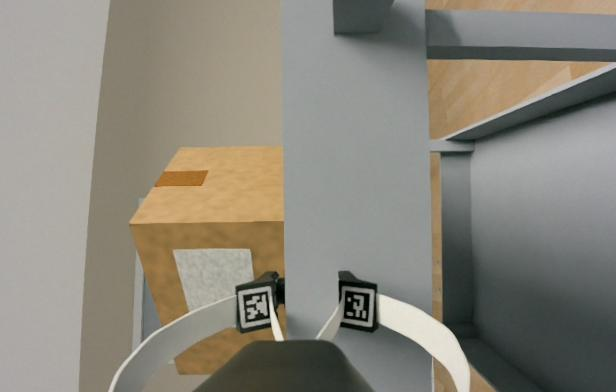

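Emit:
move:
  r1: {"base":{"rotate_rad":-0.6},"joints":{"lift_m":0.3}}
  blocking: false

Emit:
wait:
  seconds: 2

Emit:
move:
  r1: {"base":{"translate_m":1.75},"pace":"fast"}
  blocking: false

Emit:
wait:
  seconds: 8

Emit:
move:
  r1: {"base":{"rotate_rad":1.57}}
  blocking: false

Emit:
wait:
  seconds: 3

Emit:
wait:
  seconds: 0.3
  cameras: ["r1_head_camera","r1_head_left_camera"]

Scene clock: 279.03 s.
move: r1 moving
r1.base_odometry: x=+0.000 y=+0.000 heading=+1.748
r1.turned_by_wheels: -0.252
r1.turned_by_imu: -0.253
r1.base_tilt: forward=-1.6 right=+1.3
r1.lidar_m: 1.53 0.93 0.83 0.86 0.84 0.76 0.80 1.00 1.94 1.97 2.54 3.91
r1.base_status: rotate_rad moving
r1.joint_positions: lift_m=+0.563 arm_m=+0.000 wrist_yaw_rad=+3.089 wrist_pitch_rad=+0.002 wrist_roll_rad=+0.000 gripper_m=+0.056
r1.joint_status: lift_m moving
r1.measured_speeds: translate_m=+0.000 strafe_m=+0.000 rotate_rad=-0.979 lift_m=-0.146 arm_m=+0.000 wrist_yaw_rad=+0.000 wrist_pitch_rad=+0.000 wrist_roll_rad=+0.000
r1.motor_effort: lift_m=+11(24) arm_m=-4(4) wheel_0=+7(7) wheel_1=+6(8) wheel_2=+7(7)
r1.servo_current: wrist_yaw_rad=33(52) wrist_pitch_rad=39(46) wrist_roll_rad=59(59) gripper_m=39(46)
r1.hand_pose: x=-0.1125 y=+0.1024 z=+0.7402 quat_wxyz=(+0.026, -0.001, +0.000, +1.000) (m; r1's base frame)
r1.wrist_depth_mm: 136 138 - - - - - / 113 139 - - - - - / 117 140 226 - - - - / 137 160 - - - - - / - - - - - - - / - - 190 - 187 - - / - 141 - 137 - - -
r2: as last shown
r2.lidar_m: 0.36 0.39 2.59 2.29 2.31 2.75 2.97 2.97 2.76 2.45 2.43 0.44
r2.motor_effort: lift_m=+21(21) arm_m=+4(4) wheel_0=+5(6) wheel_1=+4(4) wheel_2=-2(3)
r2.servo_current: wrist_yaw_rad=59(59) wrist_pitch_rad=46(46) wrist_roll_rad=46(52) gripper_m=78(85)
r2.wrist_depth_mm: - - - 174 234 242 242 / - - - 174 234 1661 1182 / - - - 174 233 831 - / - - 508 174 234 842 - / - - 473 174 234 - - / - - 187 173 180 - - / - - 580 - 234 - -
pictures: none

Scene clock: 280.80 s.
earlier move: r1 done
r1.base_odometry: x=+0.000 y=+0.000 heading=+1.399
r1.turned_by_wheels: -0.348
r1.turned_by_imu: -0.351
r1.base_tilt: forward=-1.6 right=+1.3
r1.lidar_m: 2.67 1.14 0.86 0.84 0.90 0.79 0.77 0.83 1.23 1.92 2.07 2.98
r1.base_status: done
r1.joint_positions: lift_m=+0.300 arm_m=+0.000 wrist_yaw_rad=+3.089 wrist_pitch_rad=+0.002 wrist_roll_rad=+0.000 gripper_m=+0.056
r1.joint_status: all done
r1.measured_speeds: all 0
r1.motor_effort: lift_m=+13(24) arm_m=-4(4) wheel_0=+2(7) wheel_1=+0(8) wheel_2=-1(7)
r1.servo_current: wrist_yaw_rad=46(65) wrist_pitch_rad=39(52) wrist_roll_rad=52(72) gripper_m=46(46)
r1.hand_pose: x=-0.1125 y=+0.1024 z=+0.4781 quat_wxyz=(+0.026, -0.001, +0.000, +1.000) (m; r1's base frame)
r1.wrist_depth_mm: 136 139 - - - - - / 113 139 - - - - - / 117 140 229 - - - - / 137 162 - - - - - / - - - - - - - / - - 190 - 188 - - / - 141 - 137 - - -
r2.base_odometry: x=-0.611 y=-1.462 heading=-2.316
r2.turned_by_wheels: +0.000
r2.turned_by_imu: +0.000
r2.base_tilt: forward=-0.7 right=+0.0
r2.lidar_m: 0.38 0.42 2.60 2.30 2.34 2.73 2.96 2.99 2.77 2.45 2.47 0.44
r2.base_status: not commanded
r2.joint_positions: lift_m=+0.690 arm_m=+0.000 wrist_yaw_rad=+0.001 wrist_pitch_rad=+0.003 wrist_roll_rad=+1.568 gripper_m=-0.014
r2.joint_status: not commanded
r2.measured_speeds: all 0
r2.motor_effort: lift_m=+21(21) arm_m=+4(4) wheel_0=+6(6) wheel_1=+4(4) wheel_2=-2(3)
r2.servo_current: wrist_yaw_rad=59(59) wrist_pitch_rad=39(52) wrist_roll_rad=52(59) gripper_m=72(85)
r2.hand_pose: x=+0.4594 y=-0.0870 z=+0.8670 quat_wxyz=(+0.708, +0.706, +0.002, -0.001) (m; r2's base frame)
r2.wrist_depth_mm: - - - 174 234 242 242 / - - - 174 236 1708 1182 / - - - 174 234 842 - / - - 504 174 234 842 - / - - 477 173 234 - - / - - 186 173 180 - - / - - 580 - 233 - -
wait: 1.77 of 2 s (r1 has come to rest)
pictures: none

Scene clock: 281.30 s.
move: r1 moving
r1.base_odometry: x=+0.009 y=+0.050 heading=+1.400
r1.turned_by_wheels: +0.000
r1.turned_by_imu: +0.000
r1.base_tilt: forward=-1.6 right=+1.3
r1.lidar_m: 2.63 1.13 0.87 0.81 0.91 0.86 0.81 0.89 1.28 1.95 2.07 2.97
r1.base_status: translate_m moving
r1.joint_positions: lift_m=+0.300 arm_m=+0.000 wrist_yaw_rad=+3.089 wrist_pitch_rad=+0.002 wrist_roll_rad=+0.000 gripper_m=+0.056
r1.joint_status: not commanded
r1.measured_speeds: translate_m=+0.194 strafe_m=+0.000 rotate_rad=+0.003 lift_m=+0.000 arm_m=+0.000 wrist_yaw_rad=+0.000 wrist_pitch_rad=+0.000 wrist_roll_rad=+0.000
r1.motor_effort: lift_m=+13(13) arm_m=-4(4) wheel_0=+8(9) wheel_1=+7(7) wheel_2=-10(12)
r1.servo_current: wrist_yaw_rad=39(65) wrist_pitch_rad=46(52) wrist_roll_rad=39(52) gripper_m=39(46)
r1.hand_pose: x=-0.1125 y=+0.1024 z=+0.4781 quat_wxyz=(+0.026, -0.001, +0.000, +1.000) (m; r1's base frame)
r1.wrist_depth_mm: - 137 - - - - - / - 137 - - - - - / 110 138 204 - - - - / 125 139 237 - - - - / - - - - - - - / - - 191 - 187 - - / - 140 - 137 - - -
r2: as last shown
r2.base_tilt: forward=-0.7 right=+0.1
r2.lidar_m: 0.40 0.40 2.59 2.29 2.30 2.71 2.97 2.98 2.78 2.43 2.48 0.46
r2.motor_effort: lift_m=+21(21) arm_m=+4(4) wheel_0=+5(5) wheel_1=+4(4) wheel_2=-3(3)
r2.servo_current: wrist_yaw_rad=26(59) wrist_pitch_rad=46(46) wrist_roll_rad=59(59) gripper_m=72(78)
r2.wrist_depth_mm: - - - 174 235 241 241 / - - - 174 234 1661 1160 / - - - 174 233 820 - / - - 504 174 234 831 - / - - 477 174 233 - - / - - 186 173 180 - - / - - 574 - 234 - -
pictures: none

Scene clock: 286.47 s.
earlier move: r1 done
r1.base_odometry: x=+0.298 y=+1.724 heading=+1.400
r1.turned_by_wheels: +0.000
r1.turned_by_imu: +0.001
r1.base_tilt: forward=-1.6 right=+1.3
r1.lidar_m: 2.18 0.98 0.80 0.79 0.86 1.16 2.50 2.72 2.11 2.05 2.19 2.24
r1.base_status: done
r1.joint_positions: lift_m=+0.300 arm_m=+0.000 wrist_yaw_rad=+3.089 wrist_pitch_rad=+0.002 wrist_roll_rad=+0.000 gripper_m=+0.056
r1.joint_status: not commanded
r1.measured_speeds: all 0
r1.motor_effort: lift_m=+13(13) arm_m=-4(4) wheel_0=+2(10) wheel_1=+0(9) wheel_2=+1(13)
r1.servo_current: wrist_yaw_rad=46(72) wrist_pitch_rad=46(52) wrist_roll_rad=52(65) gripper_m=39(52)
r1.hand_pose: x=-0.1125 y=+0.1024 z=+0.4781 quat_wxyz=(+0.026, -0.001, +0.000, +1.000) (m; r1's base frame)
r1.wrist_depth_mm: 136 138 - - - - - / 114 139 - - - - - / 118 140 273 - - - - / 137 162 - - - - - / - - - - - - - / 1756 1756 193 1756 187 - - / 1160 164 1118 153 1182 1060 -
r2.base_odometry: x=-0.611 y=-1.462 heading=-2.316
r2.turned_by_wheels: +0.000
r2.turned_by_imu: +0.001
r2.base_tilt: forward=-0.7 right=+0.1
r2.lidar_m: 0.38 0.41 2.59 2.29 2.31 2.74 2.97 2.97 2.74 2.44 2.45 0.45
r2.base_status: not commanded
r2.joint_positions: lift_m=+0.690 arm_m=+0.000 wrist_yaw_rad=+0.001 wrist_pitch_rad=+0.003 wrist_roll_rad=+1.568 gripper_m=-0.014
r2.joint_status: not commanded
r2.measured_speeds: all 0
r2.motor_effort: lift_m=+21(21) arm_m=+4(4) wheel_0=+5(6) wheel_1=+3(4) wheel_2=-2(3)
r2.servo_current: wrist_yaw_rad=52(65) wrist_pitch_rad=39(52) wrist_roll_rad=39(65) gripper_m=72(85)
r2.hand_pose: x=+0.4594 y=-0.0870 z=+0.8670 quat_wxyz=(+0.708, +0.706, +0.002, -0.001) (m; r2's base frame)
r2.wrist_depth_mm: - - - 174 235 241 242 / - - - 174 235 1708 1160 / - - - 174 234 831 - / - - 504 174 235 831 - / - - 473 173 234 - - / - - 186 173 180 - - / - - 574 - 233 - -
wait: 5.17 of 8 s (r1 has come to rest)
pictures: none

Scene clock: 286.97 s.
move: r1 moving
r1.base_odometry: x=+0.298 y=+1.724 heading=+1.651
r1.turned_by_wheels: +0.252
r1.turned_by_imu: +0.253
r1.base_tilt: forward=-1.6 right=+1.3
r1.lidar_m: 1.33 0.80 0.80 0.80 0.95 1.67 2.50 2.32 2.04 2.09 2.47 2.19
r1.base_status: rotate_rad moving
r1.joint_positions: lift_m=+0.300 arm_m=+0.000 wrist_yaw_rad=+3.089 wrist_pitch_rad=+0.002 wrist_roll_rad=+0.000 gripper_m=+0.056
r1.joint_status: not commanded
r1.measured_speeds: translate_m=+0.000 strafe_m=-0.001 rotate_rad=+0.975 lift_m=+0.000 arm_m=+0.000 wrist_yaw_rad=+0.000 wrist_pitch_rad=+0.000 wrist_roll_rad=+0.000
r1.motor_effort: lift_m=+13(13) arm_m=-4(4) wheel_0=-7(10) wheel_1=-5(8) wheel_2=-6(7)
r1.servo_current: wrist_yaw_rad=39(52) wrist_pitch_rad=46(46) wrist_roll_rad=26(72) gripper_m=39(46)
r1.hand_pose: x=-0.1125 y=+0.1024 z=+0.4781 quat_wxyz=(+0.026, -0.001, +0.000, +1.000) (m; r1's base frame)
r1.wrist_depth_mm: 136 139 - - - - - / 113 139 - - - - - / 118 140 272 - - - - / 137 162 - - - - - / - - - - - - - / 1756 1756 194 1756 187 1618 - / 1255 1098 1042 153 1160 1160 1138
r2: as last shown
r2.turned_by_imu: +0.000
r2.lidar_m: 0.38 0.39 2.62 2.30 2.31 2.74 2.99 2.98 2.76 2.45 2.45 0.40
r2.motor_effort: lift_m=+21(21) arm_m=+4(4) wheel_0=+5(5) wheel_1=+4(4) wheel_2=-3(3)
r2.servo_current: wrist_yaw_rad=33(52) wrist_pitch_rad=39(46) wrist_roll_rad=46(59) gripper_m=72(78)
r2.wrist_depth_mm: - - - 174 235 241 241 / - - - 174 234 1708 1160 / - - - 174 234 842 - / - - 504 174 234 842 - / - - 473 173 233 - - / - - 187 173 180 - - / - - 580 - 233 - -
pictures: none

Scene clock: 288.53 s.
earlier move: r1 done
r1.base_odometry: x=+0.298 y=+1.724 heading=+2.969
r1.turned_by_wheels: +1.318
r1.turned_by_imu: +1.325
r1.base_tilt: forward=-1.6 right=+1.3
r1.lidar_m: 0.79 0.86 1.15 2.51 2.67 2.10 2.04 2.19 2.26 2.22 0.98 0.80
r1.base_status: done
r1.joint_positions: lift_m=+0.300 arm_m=+0.000 wrist_yaw_rad=+3.089 wrist_pitch_rad=+0.002 wrist_roll_rad=+0.000 gripper_m=+0.056
r1.joint_status: not commanded
r1.measured_speeds: all 0
r1.motor_effort: lift_m=+13(13) arm_m=-4(4) wheel_0=-4(10) wheel_1=-2(9) wheel_2=+0(8)
r1.servo_current: wrist_yaw_rad=39(65) wrist_pitch_rad=39(46) wrist_roll_rad=52(72) gripper_m=39(46)
r1.hand_pose: x=-0.1125 y=+0.1024 z=+0.4781 quat_wxyz=(+0.026, -0.001, +0.000, +1.000) (m; r1's base frame)
r1.wrist_depth_mm: 136 139 - - - - - / 113 139 - - - - - / 117 139 272 - - - - / 137 161 - - - - - / - - - - - - - / 1808 1756 194 1921 187 1863 1863 / 1255 1118 1118 143 1160 1138 1160
r2.base_odometry: x=-0.611 y=-1.462 heading=-2.316
r2.turned_by_wheels: +0.000
r2.turned_by_imu: +0.000
r2.base_tilt: forward=-0.7 right=+0.1
r2.lidar_m: 0.38 0.40 2.59 2.31 2.31 2.70 2.97 2.98 2.76 2.46 2.44 0.42
r2.base_status: not commanded
r2.joint_positions: lift_m=+0.690 arm_m=+0.000 wrist_yaw_rad=+0.001 wrist_pitch_rad=+0.003 wrist_roll_rad=+1.568 gripper_m=-0.014
r2.joint_status: not commanded
r2.measured_speeds: all 0
r2.motor_effort: lift_m=+21(21) arm_m=+4(4) wheel_0=+5(6) wheel_1=+4(4) wheel_2=-3(3)
r2.servo_current: wrist_yaw_rad=46(59) wrist_pitch_rad=46(46) wrist_roll_rad=33(59) gripper_m=72(85)
r2.hand_pose: x=+0.4594 y=-0.0870 z=+0.8670 quat_wxyz=(+0.708, +0.706, +0.002, -0.001) (m; r2's base frame)
r2.wrist_depth_mm: - - - 174 234 242 241 / - - - 174 235 1661 1182 / - - - 174 234 831 - / - - 504 174 233 831 - / - - 473 173 233 - - / - - 186 173 180 - - / - - 580 - 235 - -
wait: 1.57 of 3 s (r1 has come to rest)
pictures: none

Scene clock: 288.83 s.
r1.base_odometry: x=+0.298 y=+1.724 heading=+2.969
r1.turned_by_wheels: +0.000
r1.turned_by_imu: +0.000
r1.base_tilt: forward=-1.6 right=+1.3
r1.lidar_m: 0.80 0.83 1.13 2.50 2.63 2.10 2.03 2.19 2.28 2.19 0.99 0.82
r1.base_status: done
r1.joint_positions: lift_m=+0.300 arm_m=+0.000 wrist_yaw_rad=+3.089 wrist_pitch_rad=+0.002 wrist_roll_rad=+0.000 gripper_m=+0.056
r1.joint_status: not commanded
r1.measured_speeds: all 0
r1.motor_effort: lift_m=+13(13) arm_m=-4(4) wheel_0=-3(10) wheel_1=-2(9) wheel_2=+0(8)
r1.servo_current: wrist_yaw_rad=33(65) wrist_pitch_rad=46(46) wrist_roll_rad=59(72) gripper_m=46(46)
r1.hand_pose: x=-0.1125 y=+0.1024 z=+0.4781 quat_wxyz=(+0.026, -0.001, +0.000, +1.000) (m; r1's base frame)
r1.wrist_depth_mm: 137 139 - - - - - / 113 139 - - - - - / 118 140 272 - - - - / 137 162 - - - - - / - - - - - - - / 1756 1808 194 1983 187 1863 1808 / 1281 1098 1118 143 1205 1138 1205
r2.base_odometry: x=-0.611 y=-1.462 heading=-2.316
r2.turned_by_wheels: +0.000
r2.turned_by_imu: +0.000
r2.base_tilt: forward=-0.7 right=+0.1
r2.lidar_m: 0.39 0.41 2.59 2.29 2.32 2.74 2.97 2.98 2.78 2.44 2.46 0.42
r2.base_status: not commanded
r2.joint_positions: lift_m=+0.690 arm_m=+0.000 wrist_yaw_rad=+0.001 wrist_pitch_rad=+0.003 wrist_roll_rad=+1.568 gripper_m=-0.014
r2.joint_status: not commanded
r2.measured_speeds: all 0
r2.motor_effort: lift_m=+21(21) arm_m=+4(4) wheel_0=+5(6) wheel_1=+4(4) wheel_2=-3(3)
r2.servo_current: wrist_yaw_rad=39(59) wrist_pitch_rad=46(46) wrist_roll_rad=52(59) gripper_m=72(85)
r2.hand_pose: x=+0.4594 y=-0.0870 z=+0.8670 quat_wxyz=(+0.708, +0.706, +0.002, -0.001) (m; r2's base frame)
r2.wrist_depth_mm: - - - 174 234 241 240 / - - - 174 235 1618 1182 / - - - 173 234 831 - / - - 504 174 234 831 - / - - 477 174 233 - - / - - 186 173 180 - - / - - 580 - 235 - -
wait: 0.30 s; at rest by 0.27 s
pictures: r1_head_camera, r1_head_left_camera
Images, in order (width x height): r1_head_camera 420x560, r1_head_left_camera 420x672.

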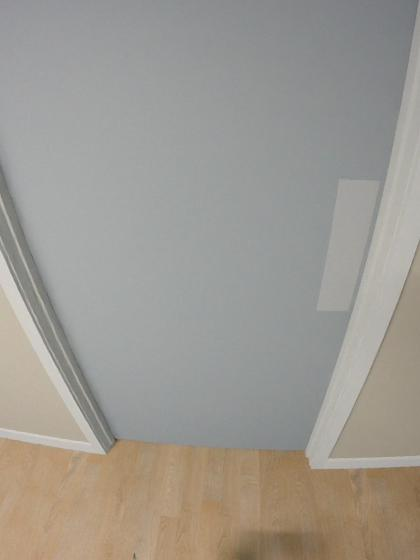

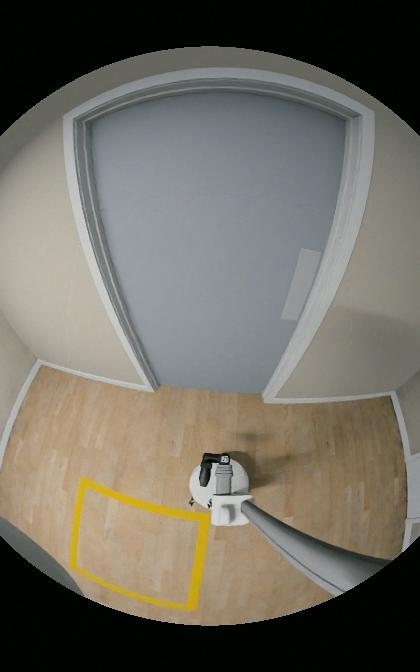

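Emit:
move:
  r1: {"base":{"rotate_rad":-0.065}}
  blocking: false

Emit:
wait:
  seconds: 1.5

Emit:
move:
  r1: {"base":{"strafe_m":-0.08,"translate_m":0.4}}
  blocking: false

Emit:
wait:
  seconds: 3

Emit:
wait:
  seconds: 0.3
  cameras: ["r1_head_camera","r1_head_left_camera"]

Scene clock: 305.00 s.
move: r1 moving
r1.base_odometry: x=+0.298 y=+1.724 heading=+2.905
r1.turned_by_wheels: -0.065
r1.turned_by_imu: -0.065
r1.base_tilt: forward=-1.6 right=+1.3
r1.lidar_m: 0.79 0.85 1.05 2.50 2.61 2.14 2.04 2.17 2.30 2.21 1.04 0.78
r1.base_status: rotate_rad moving
r1.joint_positions: lift_m=+0.300 arm_m=+0.000 wrist_yaw_rad=+3.089 wrist_pitch_rad=+0.002 wrist_roll_rad=+0.000 gripper_m=+0.056
r1.joint_status: not commanded
r1.measured_speeds: all 0
r1.motor_effort: lift_m=+13(13) arm_m=-4(4) wheel_0=+2(4) wheel_1=+1(4) wheel_2=+1(6)
r1.servo_current: wrist_yaw_rad=65(72) wrist_pitch_rad=33(46) wrist_roll_rad=33(59) gripper_m=39(52)
r1.hand_pose: x=-0.1125 y=+0.1024 z=+0.4781 quat_wxyz=(+0.026, -0.001, +0.000, +1.000) (m; r1's base frame)
r1.wrist_depth_mm: 136 139 - - - - - / 114 139 - - - - - / 118 140 272 - - - - / 137 161 - - - - - / - - - - - - - / 1756 1756 193 1708 186 1863 1661 / 1229 1118 1118 153 1182 1138 1160
r2: as last shown
r2.base_tilt: forward=-0.7 right=+0.0
r2.lidar_m: 0.40 0.38 2.57 2.29 2.30 2.73 2.97 2.97 2.75 2.42 2.46 0.43
r2.motor_effort: lift_m=+21(21) arm_m=+4(4) wheel_0=+5(5) wheel_1=+4(4) wheel_2=-3(3)
r2.servo_current: wrist_yaw_rad=52(52) wrist_pitch_rad=46(52) wrist_roll_rad=46(59) gripper_m=72(78)
r2.wrist_depth_mm: - - - 174 235 241 241 / - - - 174 235 1708 1182 / - - - 174 234 820 - / - - 504 174 234 831 - / - - 477 174 234 - - / - - 186 173 180 - - / - - 580 - 233 - -
pictures: none

Scene clock: 305.17 s.
earlier move: r1 done
r1.base_odometry: x=+0.298 y=+1.724 heading=+2.905
r1.turned_by_wheels: +0.000
r1.turned_by_imu: +0.000
r1.base_tilt: forward=-1.6 right=+1.3
r1.lidar_m: 0.80 0.84 1.04 2.52 2.61 2.15 2.04 2.17 2.31 2.18 1.04 0.79
r1.base_status: done
r1.joint_positions: lift_m=+0.300 arm_m=+0.000 wrist_yaw_rad=+3.089 wrist_pitch_rad=+0.002 wrist_roll_rad=+0.000 gripper_m=+0.056
r1.joint_status: not commanded
r1.measured_speeds: all 0
r1.motor_effort: lift_m=+13(13) arm_m=-4(4) wheel_0=+3(4) wheel_1=+0(4) wheel_2=+1(6)
r1.servo_current: wrist_yaw_rad=46(72) wrist_pitch_rad=39(46) wrist_roll_rad=46(65) gripper_m=46(52)
r1.hand_pose: x=-0.1125 y=+0.1024 z=+0.4781 quat_wxyz=(+0.026, -0.001, +0.000, +1.000) (m; r1's base frame)
r1.wrist_depth_mm: 136 138 - - - - - / 113 139 - - - - - / 117 140 271 - - - - / 137 162 - - - - - / - - - - - - - / 1756 1756 193 1808 187 1863 1708 / 1255 1098 1118 153 1182 1138 1118
r2.base_odometry: x=-0.611 y=-1.462 heading=-2.316
r2.turned_by_wheels: +0.000
r2.turned_by_imu: +0.000
r2.base_tilt: forward=-0.7 right=+0.1
r2.lidar_m: 0.39 0.40 2.61 2.27 2.30 2.76 2.96 2.96 2.75 2.45 2.45 0.43
r2.base_status: not commanded
r2.joint_positions: lift_m=+0.690 arm_m=+0.000 wrist_yaw_rad=+0.001 wrist_pitch_rad=+0.003 wrist_roll_rad=+1.568 gripper_m=-0.014
r2.joint_status: not commanded
r2.measured_speeds: all 0
r2.motor_effort: lift_m=+21(21) arm_m=+4(4) wheel_0=+5(5) wheel_1=+4(4) wheel_2=-2(3)
r2.servo_current: wrist_yaw_rad=46(52) wrist_pitch_rad=46(52) wrist_roll_rad=52(59) gripper_m=78(78)
r2.hand_pose: x=+0.4594 y=-0.0870 z=+0.8670 quat_wxyz=(+0.708, +0.706, +0.002, -0.001) (m; r2's base frame)
r2.wrist_depth_mm: - - - 174 235 242 240 / - - - 174 234 1708 1182 / - - - 174 235 831 - / - - 504 174 234 842 - / - - 473 174 234 - - / - - 186 173 180 - - / - - 574 - 233 - -
wait: 0.17 of 1.5 s (r1 has come to rest)
pictures: none

Scene clock: 305.67 s.
move: r1 moving
r1.base_odometry: x=+0.269 y=+1.738 heading=+2.905
r1.turned_by_wheels: +0.000
r1.turned_by_imu: +0.000
r1.base_tilt: forward=-1.6 right=+1.2
r1.lidar_m: 0.77 0.81 0.99 2.50 2.60 2.17 2.08 2.16 2.30 2.21 1.00 0.77
r1.base_status: translate_m moving; strafe_m moving
r1.joint_positions: lift_m=+0.300 arm_m=+0.000 wrist_yaw_rad=+3.089 wrist_pitch_rad=+0.002 wrist_roll_rad=+0.000 gripper_m=+0.056
r1.joint_status: not commanded
r1.measured_speeds: translate_m=+0.123 strafe_m=-0.025 rotate_rad=-0.002 lift_m=+0.000 arm_m=+0.000 wrist_yaw_rad=+0.000 wrist_pitch_rad=+0.000 wrist_roll_rad=+0.000
r1.motor_effort: lift_m=+13(13) arm_m=-4(4) wheel_0=+9(9) wheel_1=+6(6) wheel_2=-9(9)
r1.servo_current: wrist_yaw_rad=52(65) wrist_pitch_rad=46(46) wrist_roll_rad=33(59) gripper_m=33(46)
r1.hand_pose: x=-0.1125 y=+0.1024 z=+0.4781 quat_wxyz=(+0.026, -0.001, +0.000, +1.000) (m; r1's base frame)
r1.wrist_depth_mm: 136 138 - - - - - / 113 139 - - - - - / 117 139 271 - - - - / 137 162 - - - - - / - - - - - - - / 1756 1756 193 1756 187 1921 1708 / 1229 1060 1098 153 1182 1160 1138
r2: as last shown
r2.lidar_m: 0.40 0.40 2.62 2.30 2.30 2.73 2.97 2.97 2.79 2.45 2.48 0.44
r2.motor_effort: lift_m=+21(21) arm_m=+4(4) wheel_0=+5(6) wheel_1=+4(4) wheel_2=-3(3)
r2.servo_current: wrist_yaw_rad=52(59) wrist_pitch_rad=39(46) wrist_roll_rad=52(59) gripper_m=72(78)
r2.wrist_depth_mm: - - - 174 235 241 242 / - - - 174 235 1756 1182 / - - - 174 234 842 - / - - 504 174 234 831 - / - - 477 173 233 - - / - - 186 173 180 - - / - - 580 - 233 - -
pictures: none

Scene clock: 308.00 s.
earlier move: r1 done
r1.base_odometry: x=-0.072 y=+1.896 heading=+2.905
r1.turned_by_wheels: +0.000
r1.turned_by_imu: +0.000
r1.base_tilt: forward=-1.6 right=+1.3
r1.lidar_m: 0.39 0.41 0.62 1.34 2.70 2.54 2.43 2.59 2.22 1.40 0.48 0.42
r1.base_status: done
r1.joint_positions: lift_m=+0.300 arm_m=+0.000 wrist_yaw_rad=+3.089 wrist_pitch_rad=+0.002 wrist_roll_rad=+0.000 gripper_m=+0.056
r1.joint_status: not commanded
r1.measured_speeds: all 0
r1.motor_effort: lift_m=+13(13) arm_m=-4(4) wheel_0=+1(10) wheel_1=+1(6) wheel_2=+1(11)
r1.servo_current: wrist_yaw_rad=39(72) wrist_pitch_rad=39(52) wrist_roll_rad=52(65) gripper_m=39(46)
r1.hand_pose: x=-0.1125 y=+0.1024 z=+0.4781 quat_wxyz=(+0.026, -0.001, +0.000, +1.000) (m; r1's base frame)
r1.wrist_depth_mm: 136 138 - - - - - / 113 139 - - - - - / 118 140 272 - - - - / 137 162 - - - - - / - - - - - - - / 1756 1808 194 1756 187 1756 1863 / 1229 1098 1098 143 1160 1160 1205
r2.base_odometry: x=-0.611 y=-1.462 heading=-2.316
r2.turned_by_wheels: +0.000
r2.turned_by_imu: +0.000
r2.base_tilt: forward=-0.6 right=+0.1
r2.lidar_m: 0.38 0.41 2.59 2.29 2.28 2.74 2.96 2.97 2.76 2.43 2.45 0.42
r2.base_status: not commanded
r2.joint_positions: lift_m=+0.690 arm_m=+0.000 wrist_yaw_rad=+0.001 wrist_pitch_rad=+0.003 wrist_roll_rad=+1.568 gripper_m=-0.014
r2.joint_status: not commanded
r2.measured_speeds: all 0
r2.motor_effort: lift_m=+21(21) arm_m=+4(4) wheel_0=+6(6) wheel_1=+3(4) wheel_2=-2(3)
r2.servo_current: wrist_yaw_rad=39(65) wrist_pitch_rad=46(46) wrist_roll_rad=52(59) gripper_m=72(78)
r2.hand_pose: x=+0.4594 y=-0.0870 z=+0.8670 quat_wxyz=(+0.708, +0.706, +0.002, -0.001) (m; r2's base frame)
r2.wrist_depth_mm: - - - 174 235 241 241 / - - - 174 235 1708 1182 / - - - 174 234 831 - / - - 508 174 235 820 - / - - 473 174 234 - - / - - 186 173 180 - - / - - 580 - 233 - -
wait: 2.33 of 3 s (r1 has come to rest)
pictures: none

Scene clock: 308.30 s.
r1.base_odometry: x=-0.072 y=+1.896 heading=+2.905
r1.turned_by_wheels: +0.000
r1.turned_by_imu: +0.000
r1.base_tilt: forward=-1.6 right=+1.3
r1.lidar_m: 0.40 0.40 0.59 1.34 2.71 2.56 2.46 2.59 2.21 1.38 0.48 0.43
r1.base_status: done
r1.joint_positions: lift_m=+0.300 arm_m=+0.000 wrist_yaw_rad=+3.089 wrist_pitch_rad=+0.002 wrist_roll_rad=+0.000 gripper_m=+0.056
r1.joint_status: not commanded
r1.measured_speeds: all 0
r1.motor_effort: lift_m=+13(13) arm_m=-4(4) wheel_0=+2(10) wheel_1=+1(6) wheel_2=+1(11)
r1.servo_current: wrist_yaw_rad=59(72) wrist_pitch_rad=39(52) wrist_roll_rad=52(65) gripper_m=52(46)
r1.hand_pose: x=-0.1125 y=+0.1024 z=+0.4781 quat_wxyz=(+0.026, -0.001, +0.000, +1.000) (m; r1's base frame)
r1.wrist_depth_mm: 136 138 - - - - - / 113 139 - - - - - / 118 140 273 - - - - / 137 162 - - - - - / - - - - - - - / 1756 1756 194 1756 187 1708 1756 / 1255 1098 1118 143 1182 1118 1182
r2.base_odometry: x=-0.611 y=-1.462 heading=-2.316
r2.turned_by_wheels: +0.000
r2.turned_by_imu: +0.000
r2.base_tilt: forward=-0.7 right=+0.1
r2.lidar_m: 0.41 0.40 2.59 2.30 2.30 2.72 2.99 2.99 2.78 2.43 2.45 0.46
r2.base_status: not commanded
r2.joint_positions: lift_m=+0.690 arm_m=+0.000 wrist_yaw_rad=+0.001 wrist_pitch_rad=+0.003 wrist_roll_rad=+1.568 gripper_m=-0.014
r2.joint_status: not commanded
r2.measured_speeds: all 0
r2.motor_effort: lift_m=+21(21) arm_m=+4(4) wheel_0=+5(6) wheel_1=+3(4) wheel_2=-2(3)
r2.servo_current: wrist_yaw_rad=33(65) wrist_pitch_rad=46(46) wrist_roll_rad=52(59) gripper_m=78(78)
r2.hand_pose: x=+0.4594 y=-0.0870 z=+0.8670 quat_wxyz=(+0.708, +0.706, +0.002, -0.001) (m; r2's base frame)
r2.wrist_depth_mm: - - - 174 234 241 243 / - - - 174 235 1708 1205 / - - - 174 235 842 - / - - 504 173 234 842 - / - - 473 174 233 - - / - - 187 173 180 - - / - - 580 - 234 - -
wait: 0.30 s; at rest by 0.27 s
pictures: r1_head_camera, r1_head_left_camera
Images, in order (width x height): r1_head_camera 420x560, r1_head_left_camera 420x672.

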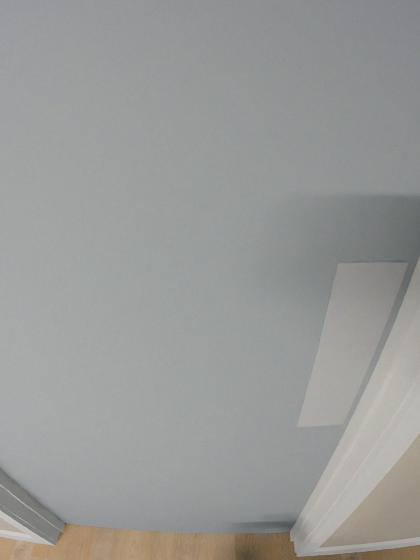

